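# Fit the rocker gear onto the engine studs

## Task

Lower the rocker gear onto the engine so that both of the engine's studs pass through it, and make sure each rocker ends up above the pushrod that belongs to it.

## Robot and tools

Robot: two arms, left_arm and right_arm, each ending in a five-finger hand (the left hand mirrors the right). Calibrated base positions in the scene frame: left_arm (+0.012, +0.391, 0) m, right_arm (+0.040, -0.416, 0) m, each turned very slightly about z. A post stands behind the arms and a camera stand sits between them; do not strike either.

Frames: the scene frame has its origin at table-top height, halfway between the nominal bases, +z up, +x out over the table, and left_arm on the +y side. Image sides do not match arm names. Each arm's hand pose, velocities and Hand target are reported in that arm's own base frame, and offsets you send are along that base's axes, with rotations about the Hand target's position. Fixed cameras and the table use the scene frame. The hand point sits 0.15 m out from the wrist flange along the fingers and 0.05 m in front of the palm. Its +z runs along the straight fingers, +y out of the palm, +x across the palm away from the thumb on the right hand (toward the thumb on the left hand). Straight fingers extend 0.06 to 0.07 m past the point. A bracket on the little-finger side of the wrist sticks out and can collide; with fingers level the wrist may hang below the point and meet the table first.

A row is 28 numbers, each from -1 to 1, always for both arms: left pose dx, dy, dz, rx, ry, rz; left hand little, ring, middle, index, thumb_bend, thumb_turn, force_limit, speed; then the same 14 for the right arm. Pose numbers are offsets, not poses: they count from the arm's Hand target as it stood when the action or move began, and 1.0 equals 0.6 m or 180 degrees. rx, ry, rz form one rotation vector. Six zeros asks nothing new of an arm. Each orientation command is clipped to within 32 degrees of the measured orientation every step. Hand numbers are absolute targets: fingers -1 straight to +1 curled; thumb_bend -1 straight to +1 bent; thumb_turn -1 beside the palm to +1 opposite the fingers. force_limit maps -1 to about 0 N and +1 to 10 N (15 N for the two thumb motors). speed rises from near zero at -1 to full at +0.48 and stays full above. To leave a hand unchanged, resend the last eight numbers actually sent to it (or, if none yet, its hand_measured plus hand_force_limit and hand_speed). For a gentle grip close with speed about -0.94 or less. With the thumb opposed, the hand can wrap objects roughly 0.035 to 0.065 m thick, handles down to 0.025 m, and pinch light items up to about 0.08 m between thumb tip and index pad.

Tools:
- execute_actions(actions, cameras): actions is a list of actions; each action is a list of up to 15 rows, one per 1/30 s step; a short action repeats its last row to step 15. Every row in an action counts from the same starting Hand target, but a new action starts from the updated one. An empty list returns images of all cameras.
- move(target, speed, blend, stop_force, zero, blocking, cameras): target is one 28-number row or a list of up to 15 rows, all offsets from the same starting Hand targets. speed is m/s, 0.002 to 3.6, default 0.25 (turns at twice that in rad/s); one value or one per target. blend in metres rounds corners; 0 stops at each. stop_force, 3 to 120 N, ends an arm's path when its wrist sensor feels that much push against the motion; use it slowly (around 0.005 m/s) when making contact. zero (default true) rezeroes the sensor before the move. blocking=false returns early but cannot be combined with stop_force. Whole move limited to 10 s. The move: line reports the ending (done, off_target, moving, held, fault) and limits (paced = pose clipped, held = steps withheld).
- wait(seconds 0 to 3600, cameras); stop(cameras) brakes a running move.
- zoom_image(camera, region [x0, y0, x1, y1] in pixels, at most 504 by 504) on the newest image of cam_high, cam_low, cam_left_wrist or cam_right_wrist (each 672x504).
- show_instructions() shows the reference images; zero_wrist_force(arm) rezeroes a sensor; finished_scene(scene=1) ends the scene for good.

Results: end_effector_position in metres, end_effector_quat_wxyz, velocities (dropped when joints are still), Hand target (the last commanded pose, which the hand often stops short of; send the missing distance as an offset), joint positions and torques, Wrist force and Wrist torque in the end effector's axes plus the peak since last shown, and per hand hand_measured, hand_stopped_by (moving, target, force, stalled, fault), hand_load_n (positive when the finger is pushed open; near 0 means a lost grip), hand_force_limit, hand_speed. Printed positions can be off by a few centimetres.

Avoid: contact torque at joint limits (wrist joints 24.9 N m, others 133 N m) or outside force near 150 N, which stop the arm for 10 s; commanding targets past firm contact; arm-to-arm contact or closing one hand on the other; wrist paths close to the arm's first joint axis (go around the base); dropping or releasing moving parts, even from millimetres; slams and hard pushes; anything leaving the table; excess finger force. Motors that stay loaded or stretched heat up: a MOTOR HOT line appears at 70 °C and the arm brakes at 85 °C. Loose objects may occasionally be nudged. The gear must stay correctly placed after the robot lets go.

Each tool is called after "Emit:" in YAML: its name, and indented under it one key for each argument.

Reference images:

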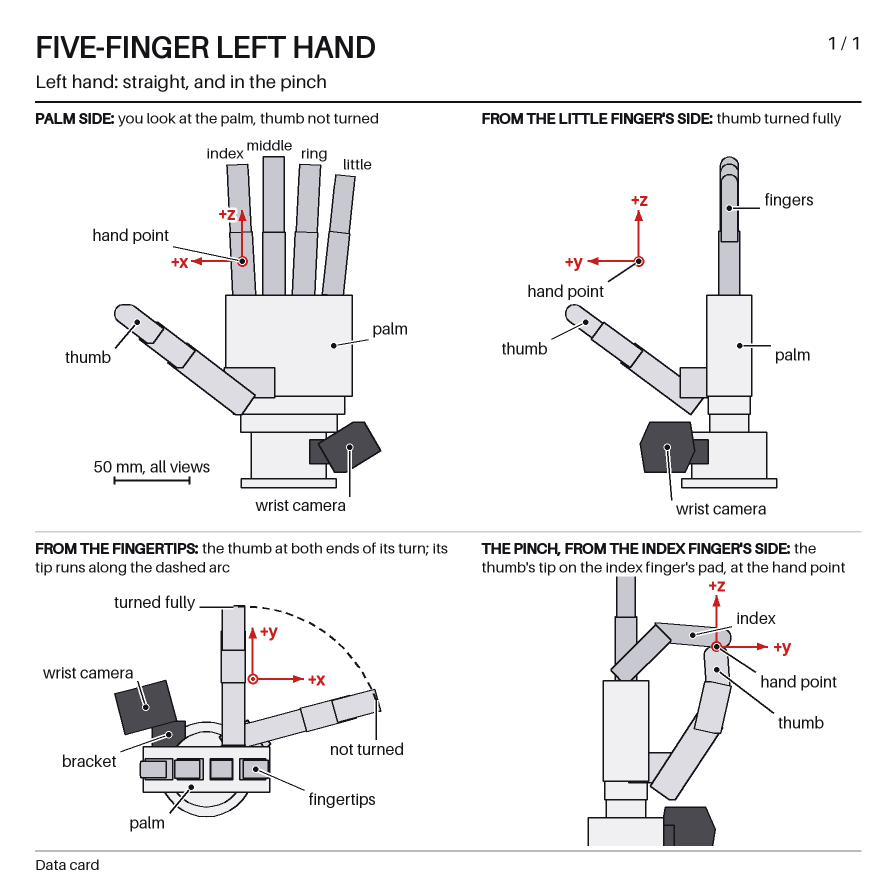

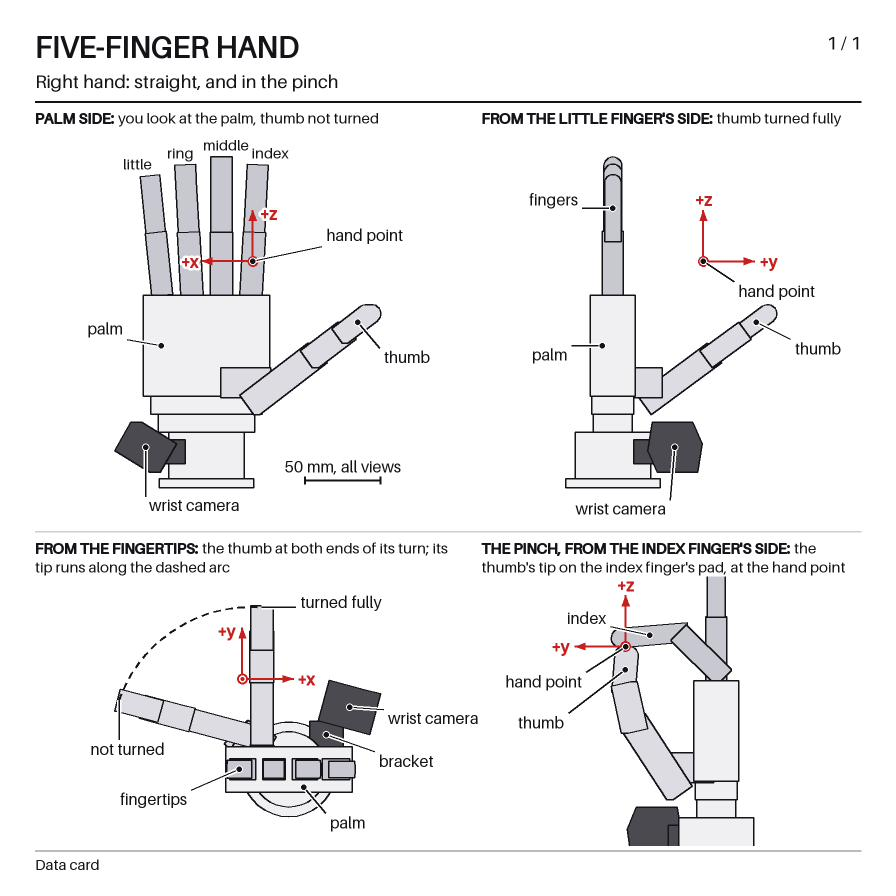

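## Session

Emit:
execute_actions:
  actions: []

Scene clock: 0.00 s.
left_arm: end_effector_position=(+0.7922, -0.0565, +0.1556) hand_measured=(-1.000, -1.000, -1.000, -1.000, -1.000, -1.000) hand_load_n=(+0.0, +0.0, +0.0, +0.0, +0.0, +0.0) hand_stopped_by=(target, target, target, target, target, target) hand_force_limit=0.00 hand_speed=-0.80 end_effector_quat_wxyz=(+0.190, +0.713, +0.646, +0.197) | right_arm: end_effector_position=(+0.4493, -0.0852, +0.3196) hand_measured=(-1.000, -1.000, -1.000, -1.000, -1.000, -1.000) hand_load_n=(+0.0, +0.0, +0.0, +0.0, +0.0, +0.0) hand_stopped_by=(target, target, target, target, target, target) hand_force_limit=0.00 hand_speed=-0.80 end_effector_quat_wxyz=(+0.153, -0.637, +0.730, +0.196)
Joint positions: left_arm=[3.234 -2.347 -0.995 2.323 -1.506 0.172] | right_arm=[-0.676 -0.942 0.997 1.867 1.203 -3.747]
Joint velocities: within noise
Joint torques (N m): no reading
Wrist force (N): no reading
Wrist torque (N m): no reading
Wrist force, peak (N): no reading
Hand target: left_arm +0.7922, -0.0565, +0.1556; +0.190, +0.713, +0.646, +0.197 | right_arm +0.4493, -0.0852, +0.3196; +0.153, -0.637, +0.730, +0.196

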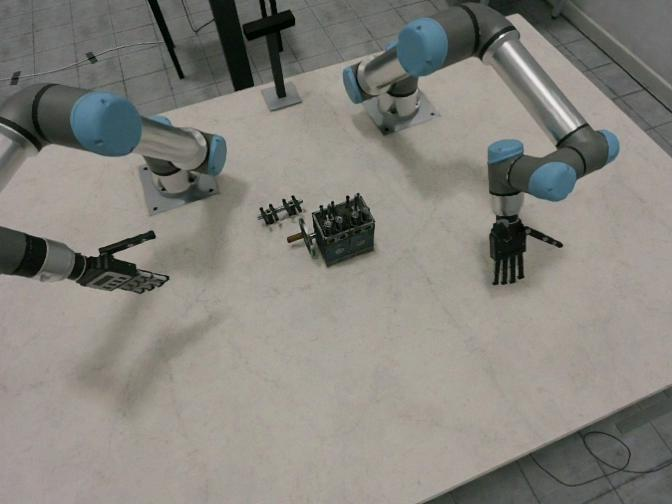

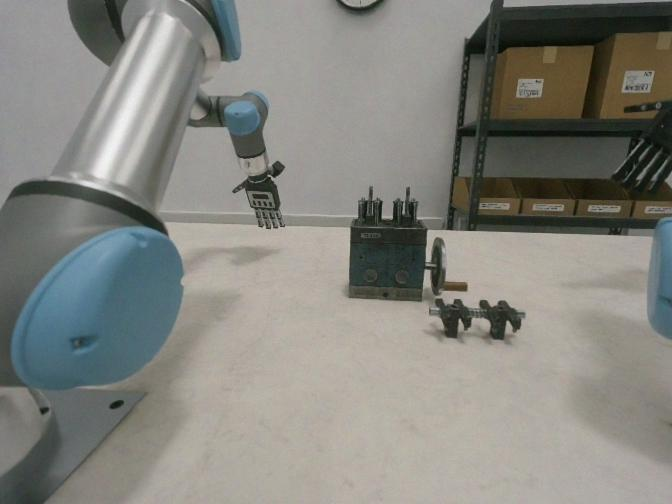

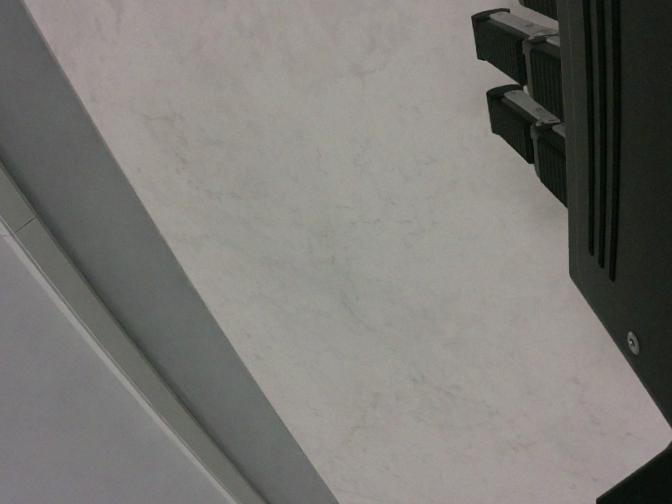

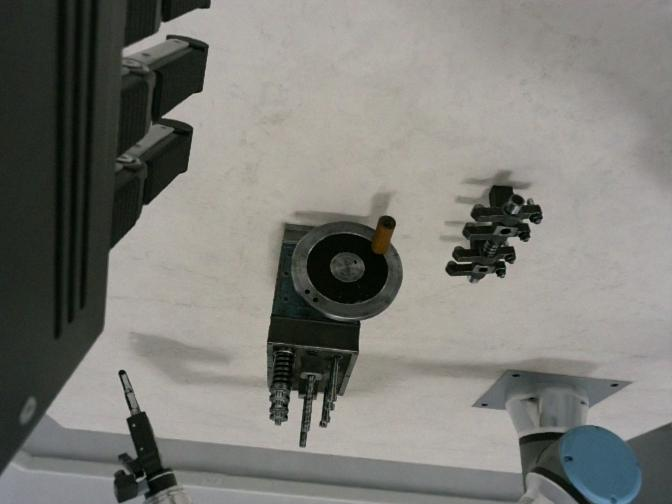

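Emit:
zoom_image:
  camera: "cam_high"
  region: [240, 170, 400, 290]

Emit:
zoom_image:
  camera: "cam_low"
  region: [330, 170, 550, 350]

Emit:
zoom_image:
  camera: "cam_right_wrist"
  region: [240, 200, 440, 460]

Emit:
zoom_image:
  camera: "cam_right_wrist"
  region: [420, 150, 580, 310]

Scaled by 3.150 from the camera's image (finer frame: 960x720).

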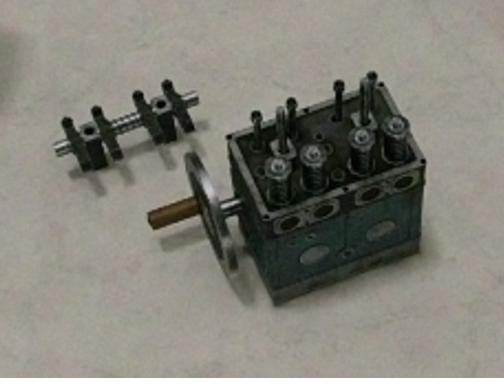

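Scaled by 2.291 from the camera's image (finer frame: 960x720).

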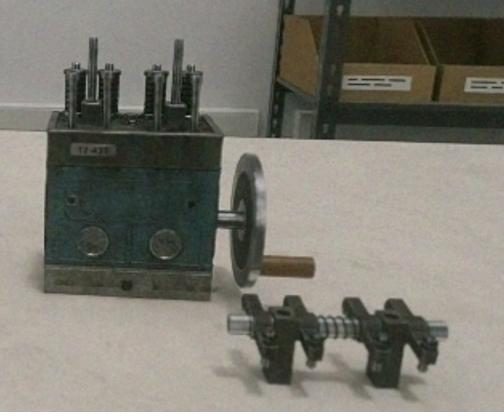

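Scaled by 1.938 from the camera's image (finer frame: 960x720).

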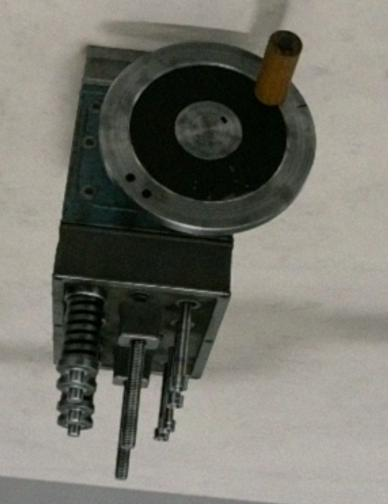

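Scaled by 3.150 from the camera's image (finer frame: 960x720).

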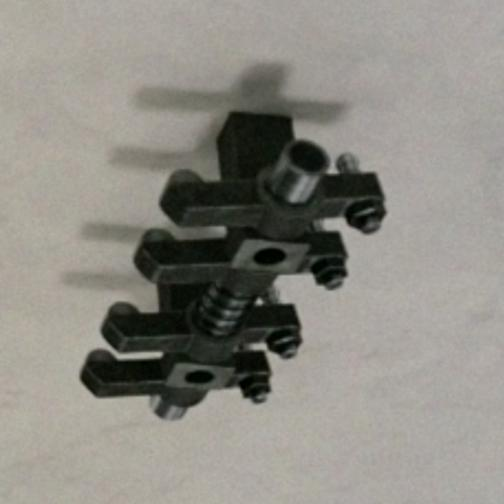

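Emit:
move:
  target:
    - [0,0,0,0,0,0,-1,-1,-1,-1,-1,-1,0,-0.8, -0.15,0.35,0.1,-0.01,0.11,-0.44, 1,1,1,-0.5,-1,-1,0,0]
    - [0,0,0,0,0,0,-1,-1,-1,-1,-1,-1,0,-0.8, -0.295,0.7515,-0.0,-0.029,0.237,-0.929, 1,1,1,-0.5,-1,-1,0,0]
  cameras: ["all"]
  blend: [0.05, 0]

Scene clock: 14.27 s.
left_arm: end_effector_position=(+0.7922, -0.0565, +0.1556) hand_measured=(-1.000, -1.000, -1.000, -1.000, -1.000, -1.000) hand_load_n=(+0.0, +0.0, +0.0, +0.0, +0.0, +0.0) hand_stopped_by=(target, target, target, target, target, target) hand_force_limit=0.00 hand_speed=-0.80 end_effector_quat_wxyz=(+0.190, +0.713, +0.646, +0.197) | right_arm: end_effector_position=(+0.2723, +0.3657, +0.3196) hand_measured=(+1.000, +1.000, +1.000, -0.500, -1.000, -1.000) hand_load_n=(+0.0, +0.0, +0.0, +0.0, +0.0, +0.0) hand_stopped_by=(target, target, target, target, target, target) hand_force_limit=0.00 hand_speed=0.00 end_effector_quat_wxyz=(+0.000, +0.708, +0.706, -0.001)
Joint positions: left_arm=[3.234 -2.347 -0.995 2.323 -1.506 0.172] | right_arm=[0.779 -1.241 1.228 1.585 1.571 0.782]
Joint torques (N m): left_arm=[-0.35 54.47 18.85 -1.24 -0.09 -0.03] | right_arm=[-10.46 -30.15 -18.82 -0.17 1.94 1.68]
Wrist force (N): left_arm=[0.0 -0.3 0.1] | right_arm=[0.0 0.5 0.9]
Wrist torque (N m): left_arm=[-0.05 0.00 0.01] | right_arm=[0.05 0.17 0.10]
Wrist force, peak (N): left_arm=[-0.4 -0.5 -0.5] | right_arm=[0.8 0.6 1.0]
Hand target: left_arm +0.7922, -0.0565, +0.1556; +0.190, +0.713, +0.646, +0.197 | right_arm +0.2723, +0.3657, +0.3196; +0.000, +0.709, +0.706, -0.001
Off the commanded pose: left_arm 0.000 m, 0 deg | right_arm 0.000 m, 0 deg.
move: done
cam_right_wrist: T_world_to_cam=[[0.96653, 0.25013, -0.05708, -0.32793], [0.24547, -0.83682, 0.48936, 0.08759], [0.07464, -0.487, -0.87021, 0.55412]] pos_world=[0.2541, 0.42517, 0.42062]

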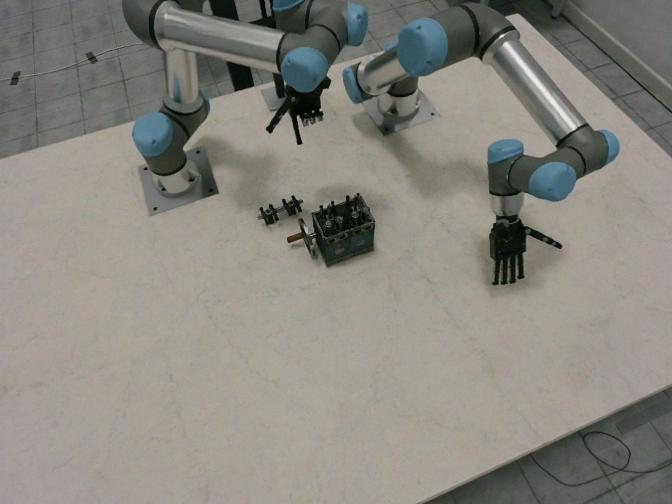

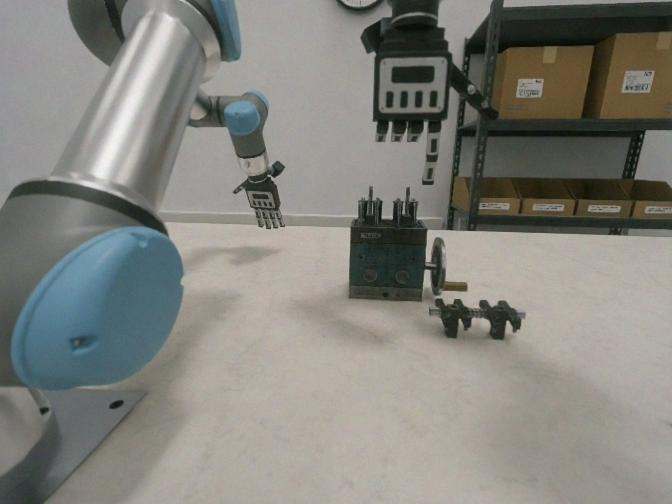

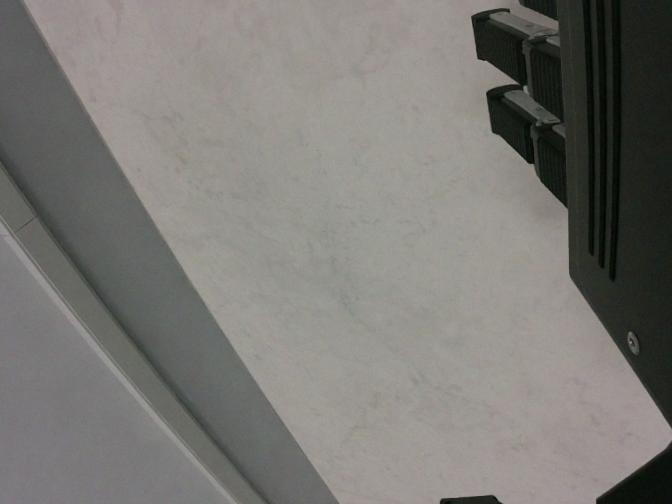

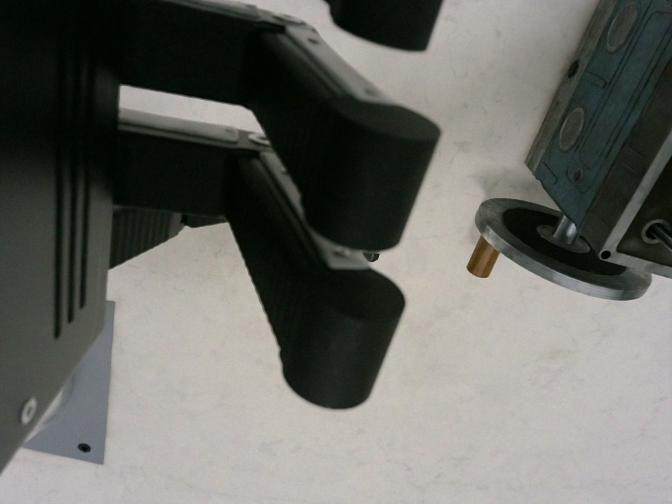

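Emit:
move:
  target: [0,0,0,0,0,0,-1,-1,-1,-1,-1,-1,0,-0.8, -0.01,0.02,-0.1,0,0,0, -1,-1,-1,-1,-1,-1,0,0]
  cameras: ["cam_right_wrist","cam_low"]

Scene clock: 15.53 s.
left_arm: end_effector_position=(+0.7922, -0.0565, +0.1556) hand_measured=(-1.000, -1.000, -1.000, -1.000, -1.000, -1.000) hand_load_n=(+0.0, +0.0, +0.0, +0.0, +0.0, +0.0) hand_stopped_by=(target, target, target, target, target, target) hand_force_limit=0.00 hand_speed=-0.80 end_effector_quat_wxyz=(+0.190, +0.713, +0.646, +0.197) | right_arm: end_effector_position=(+0.2663, +0.3777, +0.2596) hand_measured=(-1.000, -1.000, -1.000, -1.000, -1.000, -1.000) hand_load_n=(+0.0, +0.0, +0.0, +0.0, +0.0, +0.0) hand_stopped_by=(target, target, target, target, target, target) hand_force_limit=0.00 hand_speed=0.00 end_effector_quat_wxyz=(+0.000, +0.709, +0.706, -0.001)
Joint positions: left_arm=[3.234 -2.347 -0.995 2.323 -1.506 0.172] | right_arm=[0.808 -1.212 1.342 1.442 1.571 0.812]
Joint torques (N m): left_arm=[0.4 54.17 18.94 -1.2 -0.08 0.13] | right_arm=[-11.34 -36.79 -11.77 -0.22 1.79 -2.63]
Wrist force (N): left_arm=[-0.2 0.0 0.1] | right_arm=[-0.1 0.1 1.1]
Wrist torque (N m): left_arm=[0.00 0.04 -0.01] | right_arm=[-0.07 0.16 -0.02]
Wrist force, peak (N): left_arm=[0.1 -0.6 -0.2] | right_arm=[0.4 -0.2 2.8]
Hand target: left_arm +0.7922, -0.0565, +0.1556; +0.190, +0.713, +0.646, +0.197 | right_arm +0.2663, +0.3777, +0.2596; +0.000, +0.709, +0.706, -0.001
Off the commanded pose: left_arm 0.000 m, 0 deg | right_arm 0.000 m, 0 deg.
move: done
cam_right_wrist: T_world_to_cam=[[0.96664, 0.24974, -0.05697, -0.32845], [0.24507, -0.83696, 0.48932, 0.12864], [0.07452, -0.48696, -0.87024, 0.50822]] pos_world=[0.2481, 0.43717, 0.36062]
Images, in order (width x height): cam_low 672x504, cam_right_wrist 672x504.

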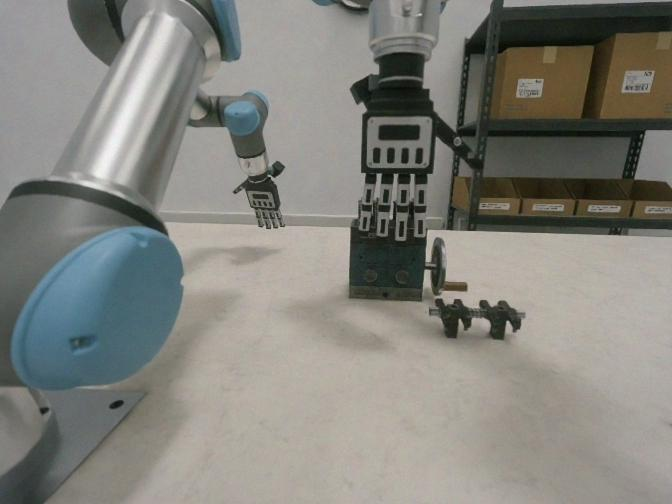

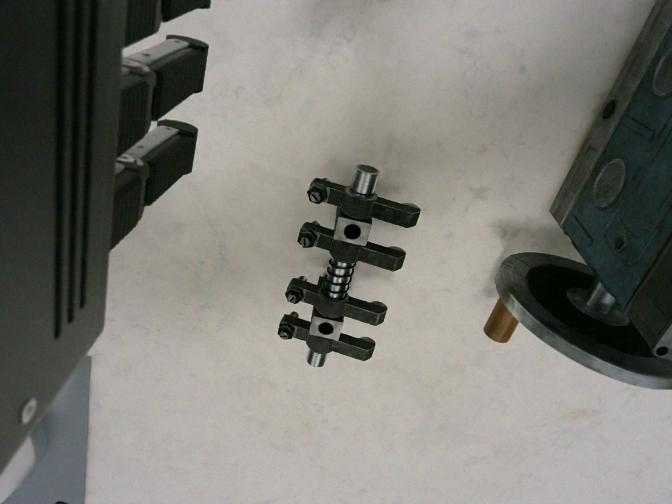

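Emit:
zoom_image:
  camera: "cam_right_wrist"
  region: [250, 150, 450, 380]

Scaled by 2.191 from the camera's image (finer frame: 960x720).

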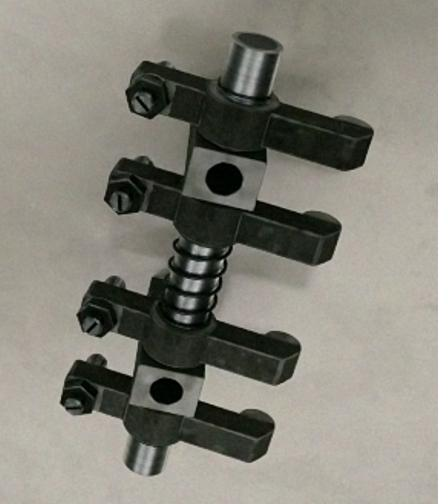

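Emit:
zoom_image:
  camera: "cam_low"
  region: [420, 280, 540, 350]

Emit:
zoom_image:
  camera: "cam_low"
  region: [330, 170, 470, 310]

Scaled by 4.200 from the camera's image (finer frame: 960x720).

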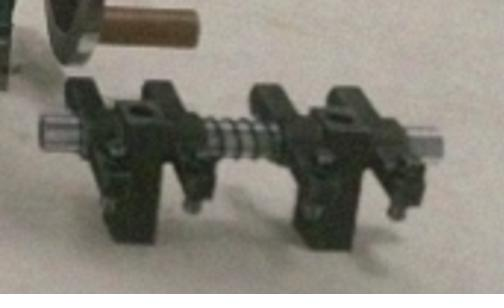

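Scaled by 3.600 from the camera's image (finer frame: 960x720).

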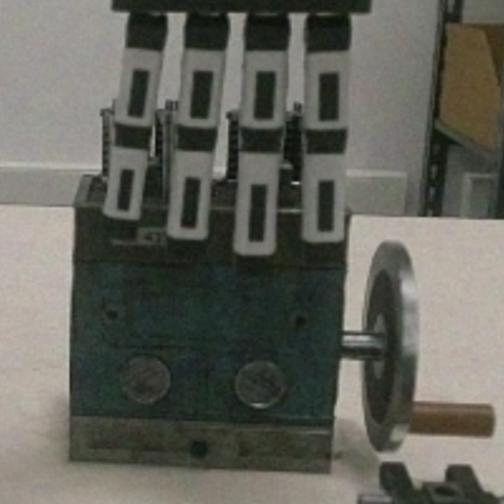

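Emit:
move:
  target: [0,0,0,0,0,0,-1,-1,-1,-1,-1,-1,0,-0.8, 0.0245,-0.193,-0.166,-0.0039,0.2221,0.0107, -1,-1,-1,-1,-1,0.6,0,0]
  cameras: ["all"]
  speed: 0.2

Scene clock: 23.80 s.
left_arm: end_effector_position=(+0.7922, -0.0565, +0.1556) hand_measured=(-1.000, -1.000, -1.000, -1.000, -1.000, -1.000) hand_load_n=(+0.0, +0.0, +0.0, +0.0, +0.0, +0.0) hand_stopped_by=(target, target, target, target, target, target) hand_force_limit=0.00 hand_speed=-0.80 end_effector_quat_wxyz=(+0.190, +0.713, +0.646, +0.197) | right_arm: end_effector_position=(+0.2810, +0.2618, +0.1600) hand_measured=(-1.000, -1.000, -1.000, -1.000, -1.000, +0.600) hand_load_n=(+0.0, +0.0, +0.0, +0.0, +0.0, +0.0) hand_stopped_by=(target, target, target, target, target, target) hand_force_limit=0.00 hand_speed=0.00 end_effector_quat_wxyz=(-0.237, +0.654, +0.675, -0.247)
Joint positions: left_arm=[3.234 -2.347 -0.995 2.323 -1.506 0.172] | right_arm=[0.372 -1.036 1.571 1.707 1.357 0.266]
Joint torques (N m): left_arm=[-0.13 54.45 19.21 -1.24 0.03 -0.03] | right_arm=[5.52 -37.05 -22.39 0.75 -1.47 2.32]
Wrist force (N): left_arm=[-0.1 -0.2 0.2] | right_arm=[0.2 1.5 -0.3]
Wrist torque (N m): left_arm=[-0.04 0.03 0.00] | right_arm=[0.35 0.02 0.06]
Wrist force, peak (N): left_arm=[-0.5 -0.3 -0.6] | right_arm=[-0.2 2.2 -0.3]
Hand target: left_arm +0.7922, -0.0565, +0.1556; +0.190, +0.713, +0.646, +0.197 | right_arm +0.2810, +0.2619, +0.1600; -0.237, +0.654, +0.675, -0.247
Off the commanded pose: left_arm 0.000 m, 0 deg | right_arm 0.000 m, 0 deg.
move: done
cam_right_wrist: T_world_to_cam=[[0.69493, 0.27412, -0.66478, -0.15218], [0.5312, -0.81881, 0.21766, 0.03514], [-0.48466, -0.50439, -0.71463, 0.50083]] pos_world=[0.32982, 0.32311, 0.24909]

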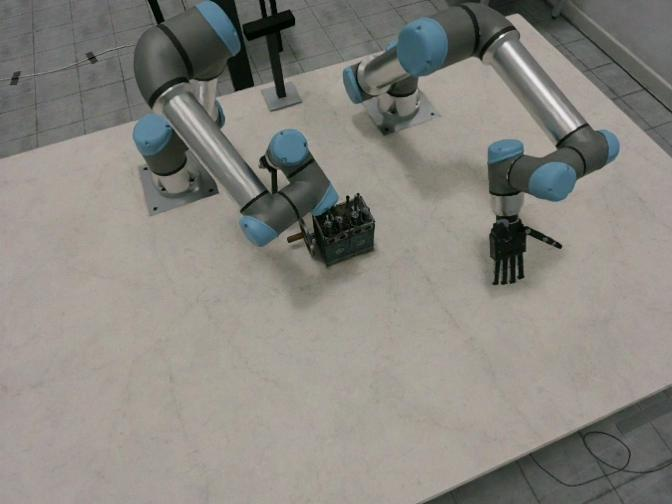

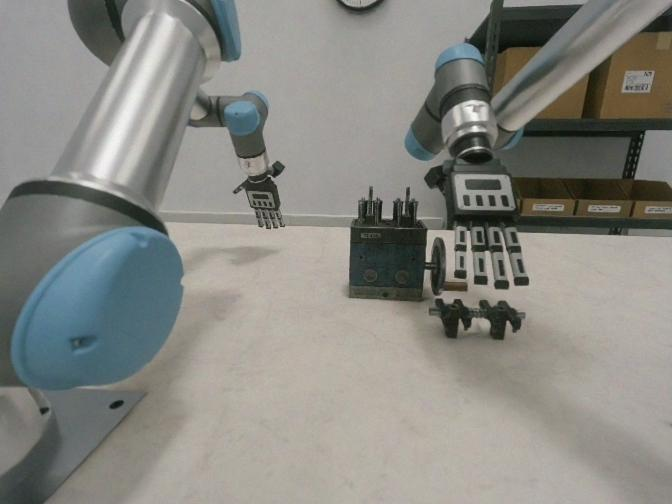

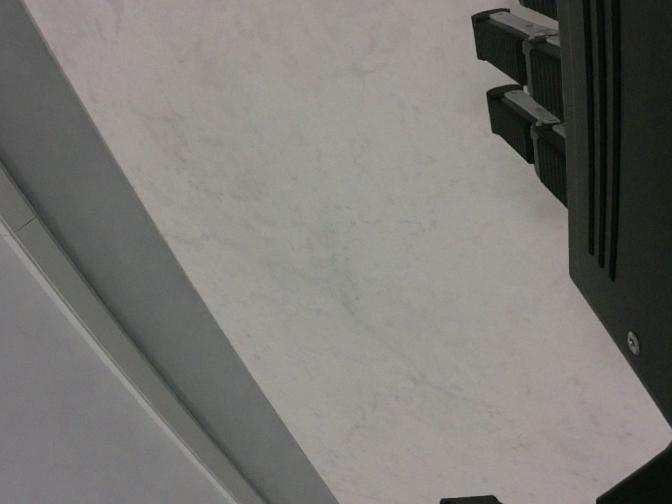

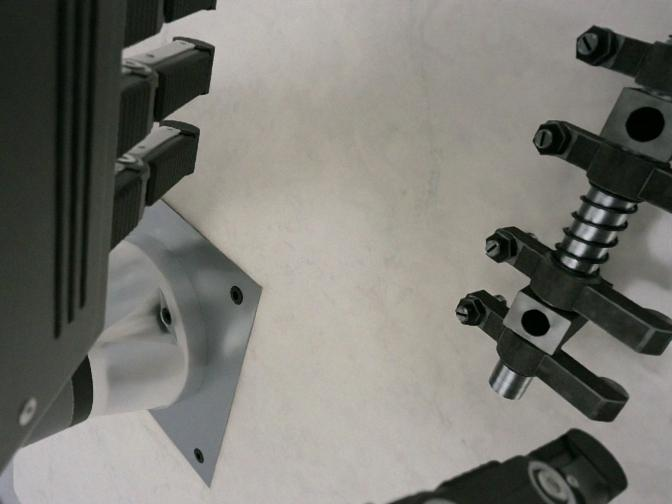

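Emit:
move:
  target: [0,0,0,0,0,0,-1,-1,-1,-1,-1,-1,0,-0.8, 0.0425,0.004,-0.075,0,0,0, -1,-1,-1,-1,-1,0.6,0,0]
  cameras: ["cam_low", "cam_right_wrist"]
  speed: 0.1

Emit:
zoom_image:
  camera: "cam_low"
  region: [400, 180, 560, 350]

Scene clock: 25.97 s.
left_arm: end_effector_position=(+0.7922, -0.0565, +0.1556) hand_measured=(-1.000, -1.000, -1.000, -1.000, -1.000, -1.000) hand_load_n=(+0.0, +0.0, +0.0, +0.0, +0.0, +0.0) hand_stopped_by=(target, target, target, target, target, target) hand_force_limit=0.00 hand_speed=-0.80 end_effector_quat_wxyz=(+0.190, +0.713, +0.646, +0.197) | right_arm: end_effector_position=(+0.3067, +0.2642, +0.1150) hand_measured=(-1.000, -1.000, -1.000, -1.000, -1.000, +0.600) hand_load_n=(+0.0, +0.0, +0.0, +0.0, +0.0, +0.0) hand_stopped_by=(target, target, target, target, target, target) hand_force_limit=0.00 hand_speed=0.00 end_effector_quat_wxyz=(-0.237, +0.654, +0.675, -0.247)
Joint positions: left_arm=[3.234 -2.347 -0.995 2.323 -1.506 0.172] | right_arm=[0.358 -0.934 1.533 1.645 1.366 0.255]
Joint torques (N m): left_arm=[-0.32 54.15 18.51 -1.43 0.15 0.1] | right_arm=[8.83 -43.86 -5.76 5.4 -0.73 0.22]
Wrist force (N): left_arm=[-0.1 -0.4 -0.4] | right_arm=[0.3 1.1 -0.1]
Wrist torque (N m): left_arm=[-0.03 0.00 0.01] | right_arm=[0.31 0.00 0.22]
Wrist force, peak (N): left_arm=[-0.1 -0.6 -0.1] | right_arm=[0.5 2.3 -0.1]
Hand target: left_arm +0.7922, -0.0565, +0.1556; +0.190, +0.713, +0.646, +0.197 | right_arm +0.3065, +0.2643, +0.1150; -0.237, +0.654, +0.675, -0.247
Off the commanded pose: left_arm 0.000 m, 0 deg | right_arm 0.000 m, 0 deg.
move: done
cam_right_wrist: T_world_to_cam=[[0.69505, 0.27434, -0.66456, -0.20078], [0.5312, -0.81884, 0.21755, 0.03328], [-0.48449, -0.50422, -0.71487, 0.48227]] pos_world=[0.35552, 0.3255, 0.20409]

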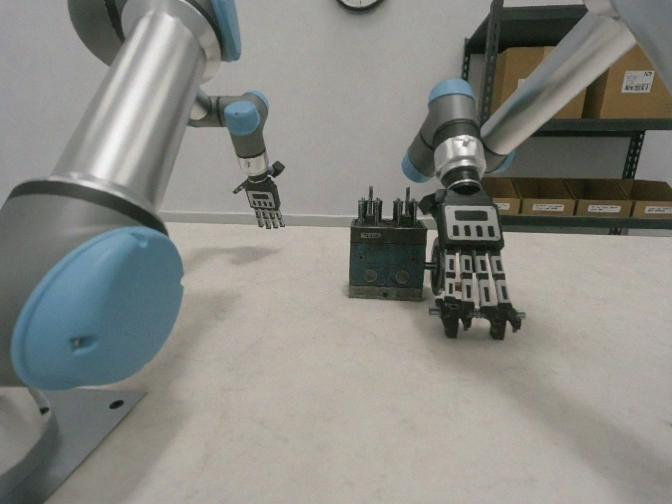

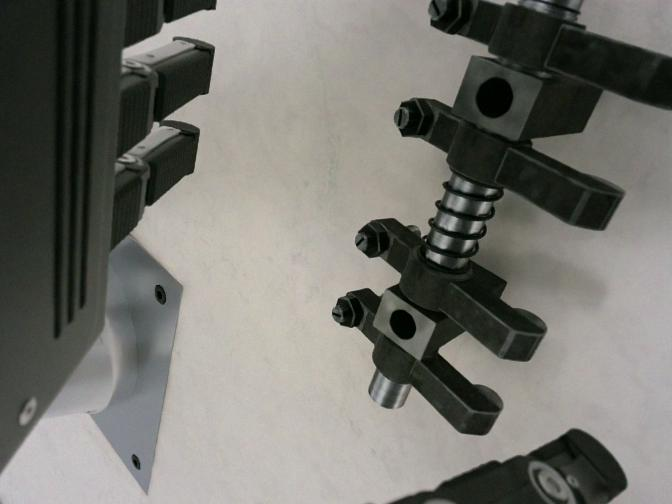

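Scaled by 2.965 from the camera's image (finer frame: 960x720).

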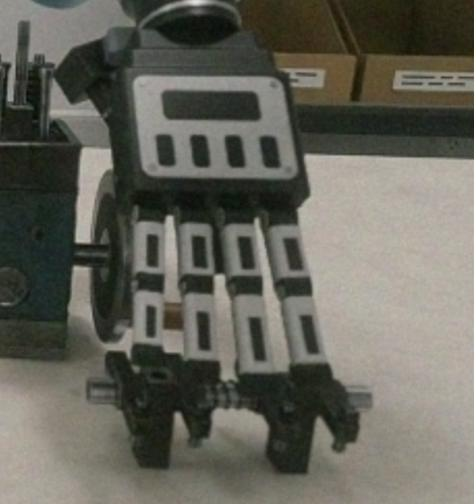

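Emit:
move:
  target: [0,0,0,0,0,0,-1,-1,-1,-1,-1,-1,0,-0.8, 0,0,0,0,0,0, -1,-1,-1,-0.05,-0.1,0.6,-0.6,0]
  cameras: ["cam_low", "cam_right_wrist"]
  speed: 0.1

Emit:
zoom_image:
  camera: "cam_low"
  region: [400, 180, 560, 350]

Scene clock: 27.83 s.
left_arm: end_effector_position=(+0.7922, -0.0565, +0.1556) hand_measured=(-1.000, -1.000, -1.000, -1.000, -1.000, -1.000) hand_load_n=(+0.0, +0.0, +0.0, +0.0, +0.0, +0.0) hand_stopped_by=(target, target, target, target, target, target) hand_force_limit=0.00 hand_speed=-0.80 end_effector_quat_wxyz=(+0.190, +0.713, +0.646, +0.197) | right_arm: end_effector_position=(+0.3065, +0.2643, +0.1150) hand_measured=(-1.000, -1.000, -1.000, -0.050, -0.100, +0.600) hand_load_n=(+0.0, +0.0, -0.5, +0.0, +0.0, +0.0) hand_stopped_by=(target, target, target, target, target, target) hand_force_limit=-0.60 hand_speed=0.00 end_effector_quat_wxyz=(-0.237, +0.654, +0.675, -0.247)
Joint positions: left_arm=[3.234 -2.347 -0.995 2.323 -1.506 0.172] | right_arm=[0.358 -0.934 1.533 1.645 1.366 0.255]
Joint torques (N m): left_arm=[-0.29 53.59 19.06 -1.41 0.13 0.11] | right_arm=[10.38 -36.18 -7.65 4.82 -1.86 2.43]
Wrist force (N): left_arm=[0.0 -0.1 -0.1] | right_arm=[0.3 1.2 -0.2]
Wrist torque (N m): left_arm=[-0.02 -0.01 0.01] | right_arm=[0.32 0.01 0.23]
Wrist force, peak (N): left_arm=[-0.2 -0.7 0.0] | right_arm=[0.1 1.4 -0.4]
Hand target: left_arm +0.7922, -0.0565, +0.1556; +0.190, +0.713, +0.646, +0.197 | right_arm +0.3065, +0.2643, +0.1150; -0.237, +0.654, +0.675, -0.247
Off the commanded pose: left_arm 0.000 m, 0 deg | right_arm 0.000 m, 0 deg.
move: done
cam_right_wrist: T_world_to_cam=[[0.69491, 0.27419, -0.66478, -0.20049], [0.53121, -0.81883, 0.21756, 0.03338], [-0.48469, -0.50432, -0.71466, 0.48223]] pos_world=[0.35533, 0.3255, 0.20409]

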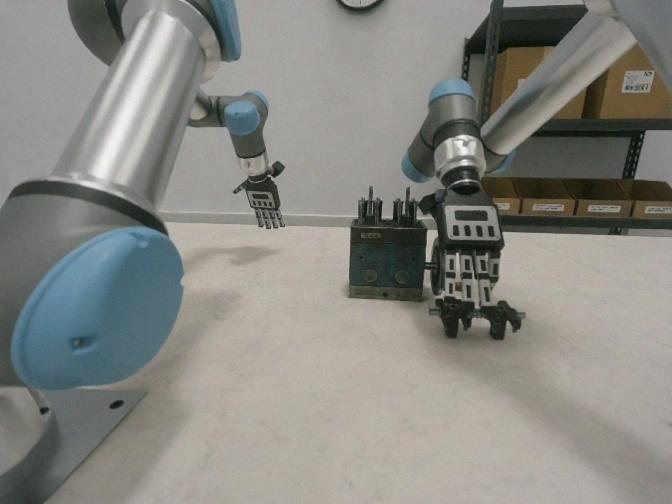

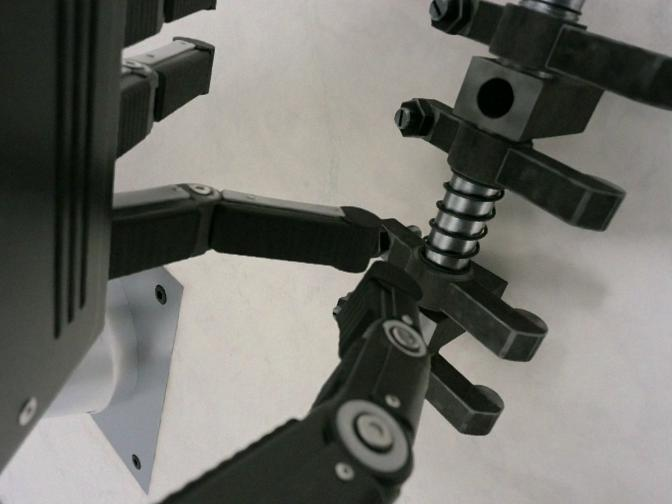

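Scaled by 2.965 from the camera's image (finer frame: 960x720).

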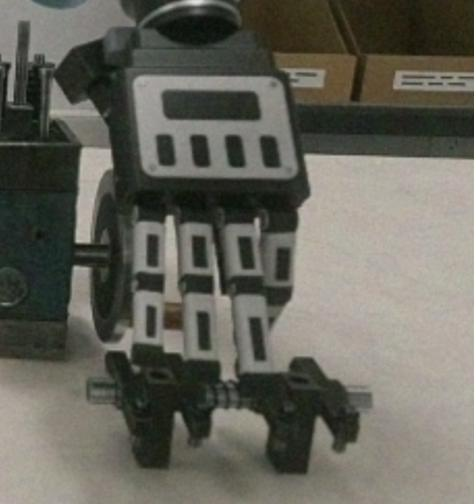

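Emit:
move:
  target:
    - [0,0,0,0,0,0,-1,-1,-1,-1,-1,-1,0,-0.8, 0,0.0,0,0,0,0, -1,-1,-1,-1,-0.7,0.6,-0.6,0]
    - [0,0,0,0,0,0,-1,-1,-1,-1,-1,-1,0,-0.8, 0.0003,0.0062,-0.05,0,0,0, -1,-1,-1,-1,-0.7,0.6,-0.6,0]
  cameras: ["cam_low", "cam_right_wrist"]
  speed: 0.06

Emit:
zoom_image:
  camera: "cam_low"
  region: [400, 180, 560, 350]

Scene clock: 30.20 s.
left_arm: end_effector_position=(+0.7922, -0.0565, +0.1556) hand_measured=(-1.000, -1.000, -1.000, -1.000, -1.000, -1.000) hand_load_n=(+0.0, +0.0, +0.0, +0.0, +0.0, +0.0) hand_stopped_by=(target, target, target, target, target, target) hand_force_limit=0.00 hand_speed=-0.80 end_effector_quat_wxyz=(+0.190, +0.713, +0.646, +0.197) | right_arm: end_effector_position=(+0.3066, +0.2680, +0.0849) hand_measured=(-1.000, -1.000, -1.000, -1.000, -0.700, +0.600) hand_load_n=(+0.0, +0.0, -0.5, +0.0, +0.0, +0.0) hand_stopped_by=(target, target, target, target, target, target) hand_force_limit=-0.60 hand_speed=0.00 end_effector_quat_wxyz=(-0.237, +0.654, +0.675, -0.247) end_effector_velocity=(+0.000, +0.000, +0.002) end_effector_angular_velocity=(-0.001, +0.002, +0.000)
Joint positions: left_arm=[3.234 -2.347 -0.995 2.323 -1.506 0.172] | right_arm=[0.365 -0.888 1.544 1.587 1.362 0.26]
Joint velocities: left_arm=[within noise] | right_arm=[0 -0.002 -0.001 0.005 0 0]
Joint torques (N m): left_arm=[-0.35 53.48 19.37 -1.34 0.21 0.06] | right_arm=[1.12 -46.03 -18.41 5.17 -0.69 1.64]
Wrist force (N): left_arm=[0.1 -0.6 -0.2] | right_arm=[0.3 1.1 -0.2]
Wrist torque (N m): left_arm=[-0.08 -0.01 0.02] | right_arm=[0.30 0.03 0.05]
Wrist force, peak (N): left_arm=[0.1 -0.6 -0.2] | right_arm=[0.3 1.6 0.5]
Hand target: left_arm +0.7922, -0.0565, +0.1556; +0.190, +0.713, +0.646, +0.197 | right_arm +0.3067, +0.2680, +0.0850; -0.237, +0.654, +0.675, -0.247
Off the commanded pose: left_arm 0.000 m, 0 deg | right_arm 0.000 m, 0 deg.
move: done
cam_right_wrist: T_world_to_cam=[[0.69483, 0.27421, -0.66484, -0.22159], [0.53124, -0.81884, 0.21747, 0.043], [-0.48476, -0.50429, -0.71463, 0.4627]] pos_world=[0.35542, 0.32931, 0.17399]

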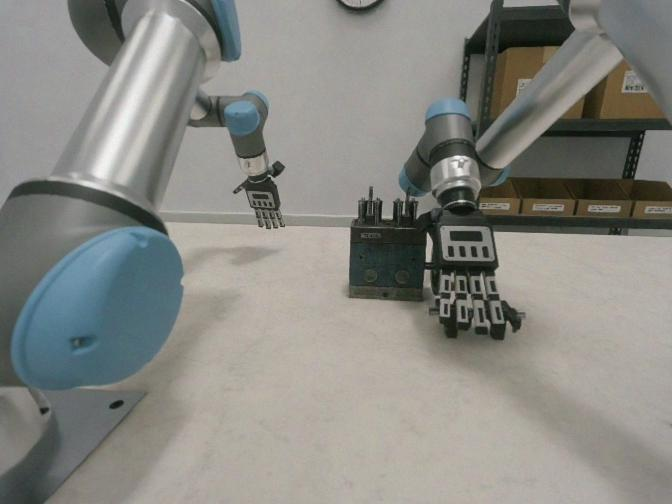

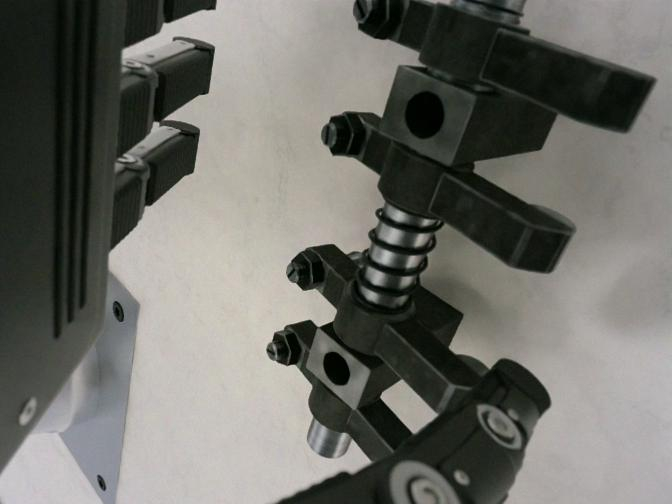

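Scaled by 2.965 from the camera's image (finer frame: 960x720).

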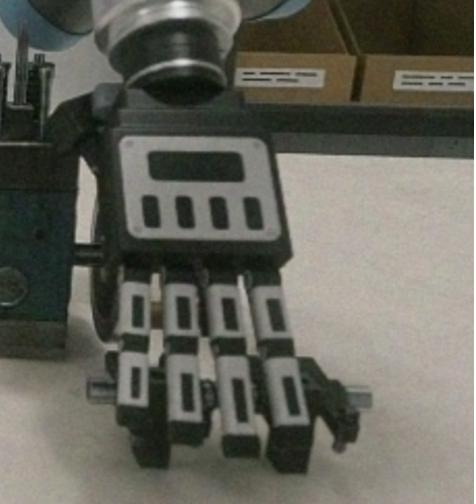

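Emit:
move:
  target: [0,0,0,0,0,0,-1,-1,-1,-1,-1,-1,0,-0.8, 0.002,0.0008,-0.0285,0,0,0, -1,-1,-1,-1,-0.7,0.6,-0.6,0]
  cameras: ["cam_low", "cam_right_wrist"]
  speed: 0.02
  stop_force: 6

Emit:
zoom_image:
  camera: "cam_low"
  region: [400, 180, 560, 350]

Scene clock: 32.87 s.
left_arm: end_effector_position=(+0.7922, -0.0565, +0.1556) hand_measured=(-1.000, -1.000, -1.000, -1.000, -1.000, -1.000) hand_load_n=(+0.0, +0.0, +0.0, -0.5, +0.0, +0.5) hand_stopped_by=(target, target, target, target, target, target) hand_force_limit=0.00 hand_speed=-0.80 end_effector_quat_wxyz=(+0.190, +0.713, +0.646, +0.197) | right_arm: end_effector_position=(+0.3079, +0.2685, +0.0679) hand_measured=(-1.000, -1.000, -1.000, -1.000, -0.700, +0.600) hand_load_n=(+0.0, +0.0, +0.0, +0.0, +0.0, +0.0) hand_stopped_by=(target, target, target, target, target, target) hand_force_limit=-0.60 hand_speed=0.00 end_effector_quat_wxyz=(-0.237, +0.654, +0.675, -0.247)
Joint positions: left_arm=[3.234 -2.347 -0.995 2.323 -1.506 0.172] | right_arm=[0.365 -0.861 1.547 1.556 1.362 0.26]
Joint torques (N m): left_arm=[0.11 52.77 18.78 -1.29 0.27 0.07] | right_arm=[6.25 -47.51 -15.27 5.25 -1.09 0.98]
Wrist force (N): left_arm=[0.0 -0.3 0.3] | right_arm=[0.1 1.2 0.3]
Wrist torque (N m): left_arm=[-0.06 0.02 0.01] | right_arm=[0.27 0.06 0.04]
Wrist force, peak (N): left_arm=[-0.6 -0.4 0.1] | right_arm=[0.5 1.6 0.1]
Hand target: left_arm +0.7922, -0.0565, +0.1556; +0.190, +0.713, +0.646, +0.197 | right_arm +0.3079, +0.2685, +0.0679; -0.237, +0.654, +0.675, -0.247
Off the commanded pose: left_arm 0.000 m, 0 deg | right_arm 0.000 m, 0 deg.
move: done
cam_right_wrist: T_world_to_cam=[[0.69491, 0.27419, -0.66478, -0.23393], [0.53121, -0.81883, 0.21756, 0.04632], [-0.48469, -0.50432, -0.71466, 0.45137]] pos_world=[0.35673, 0.32971, 0.15699]

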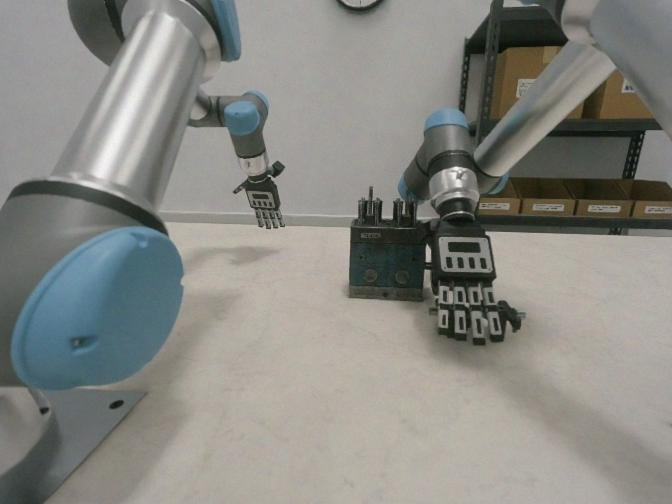

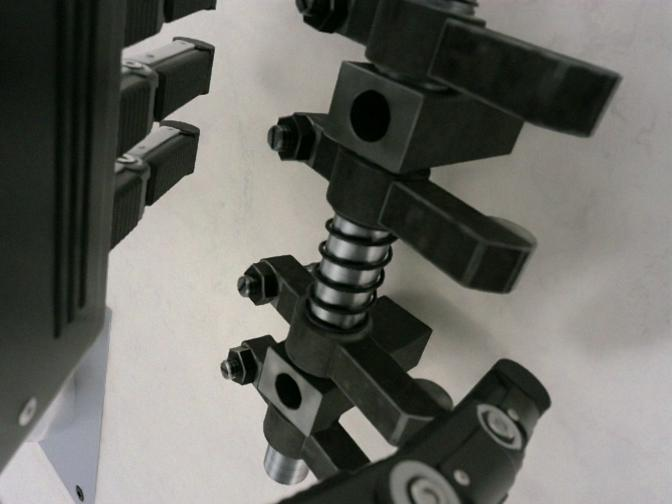

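Scaled by 2.965 from the camera's image (finer frame: 960x720).

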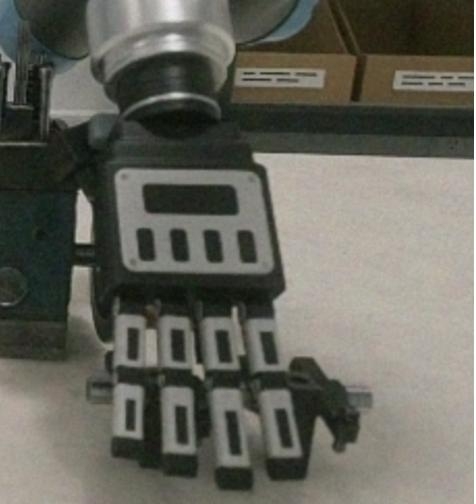

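Emit:
move:
  target: [0,0,0,0,0,0,-1,-1,-1,-1,-1,-1,0,-0.8, 0,0,0,0,0,0, -1,-1,-1,-0.1,-0.7,0.6,-0.6,-0.5]
  cameras: ["cam_low", "cam_right_wrist"]
  speed: 0.02

Emit:
zoom_image:
  camera: "cam_low"
  region: [400, 180, 560, 350]

Scene clock: 34.10 s.
left_arm: end_effector_position=(+0.7922, -0.0565, +0.1556) hand_measured=(-1.000, -1.000, -1.000, -1.000, -1.000, -1.000) hand_load_n=(+0.0, +0.0, +0.0, +0.5, +0.0, +0.0) hand_stopped_by=(target, target, target, target, target, target) hand_force_limit=0.00 hand_speed=-0.80 end_effector_quat_wxyz=(+0.190, +0.713, +0.646, +0.197) | right_arm: end_effector_position=(+0.3079, +0.2685, +0.0679) hand_measured=(-1.000, -1.000, -1.000, -0.100, -0.700, +0.600) hand_load_n=(+0.0, +0.0, +0.0, +0.0, +0.0, +0.0) hand_stopped_by=(target, target, target, target, target, target) hand_force_limit=-0.60 hand_speed=-0.50 end_effector_quat_wxyz=(-0.237, +0.654, +0.675, -0.247)
Joint positions: left_arm=[3.234 -2.347 -0.995 2.323 -1.506 0.172] | right_arm=[0.365 -0.861 1.547 1.556 1.362 0.26]
Joint torques (N m): left_arm=[-0.74 52.84 18.45 -1.35 0.22 0.03] | right_arm=[9.41 -46.69 -17 5.29 -1.72 2.67]
Wrist force (N): left_arm=[0.0 -0.3 -0.2] | right_arm=[0.3 1.0 0.0]
Wrist torque (N m): left_arm=[-0.03 0.00 0.01] | right_arm=[0.27 0.05 0.04]
Wrist force, peak (N): left_arm=[0.0 -0.7 0.1] | right_arm=[0.4 1.6 0.1]
Hand target: left_arm +0.7922, -0.0565, +0.1556; +0.190, +0.713, +0.646, +0.197 | right_arm +0.3079, +0.2685, +0.0679; -0.237, +0.654, +0.675, -0.247
Off the commanded pose: left_arm 0.000 m, 0 deg | right_arm 0.000 m, 0 deg.
move: done
cam_right_wrist: T_world_to_cam=[[0.69491, 0.27419, -0.66478, -0.23393], [0.53121, -0.81883, 0.21756, 0.04632], [-0.48469, -0.50432, -0.71466, 0.45137]] pos_world=[0.35673, 0.32971, 0.15699]

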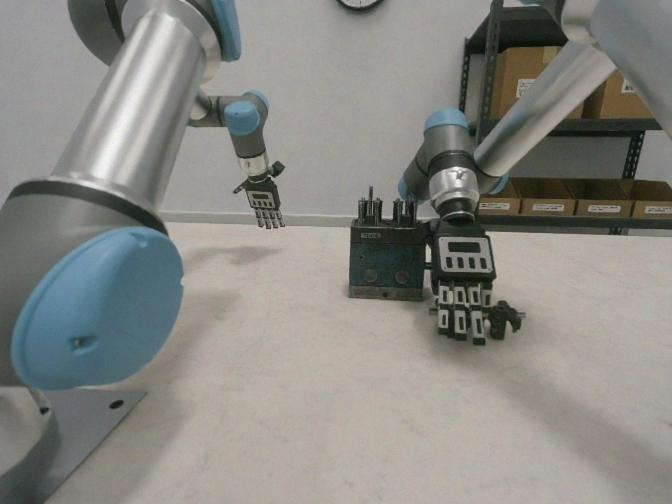

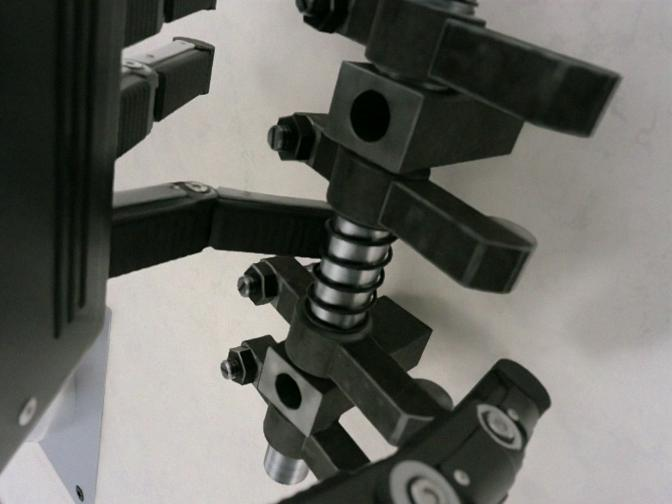

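Scaled by 2.965 from the camera's image (finer frame: 960x720).

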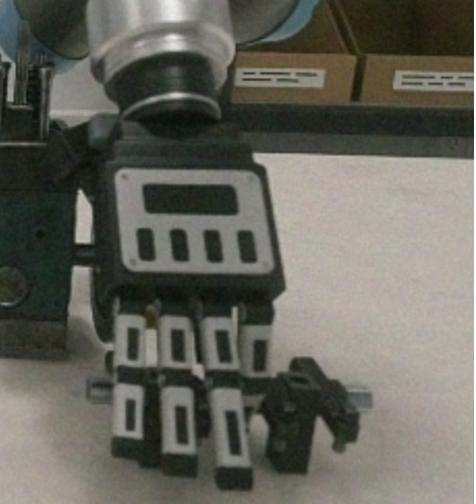

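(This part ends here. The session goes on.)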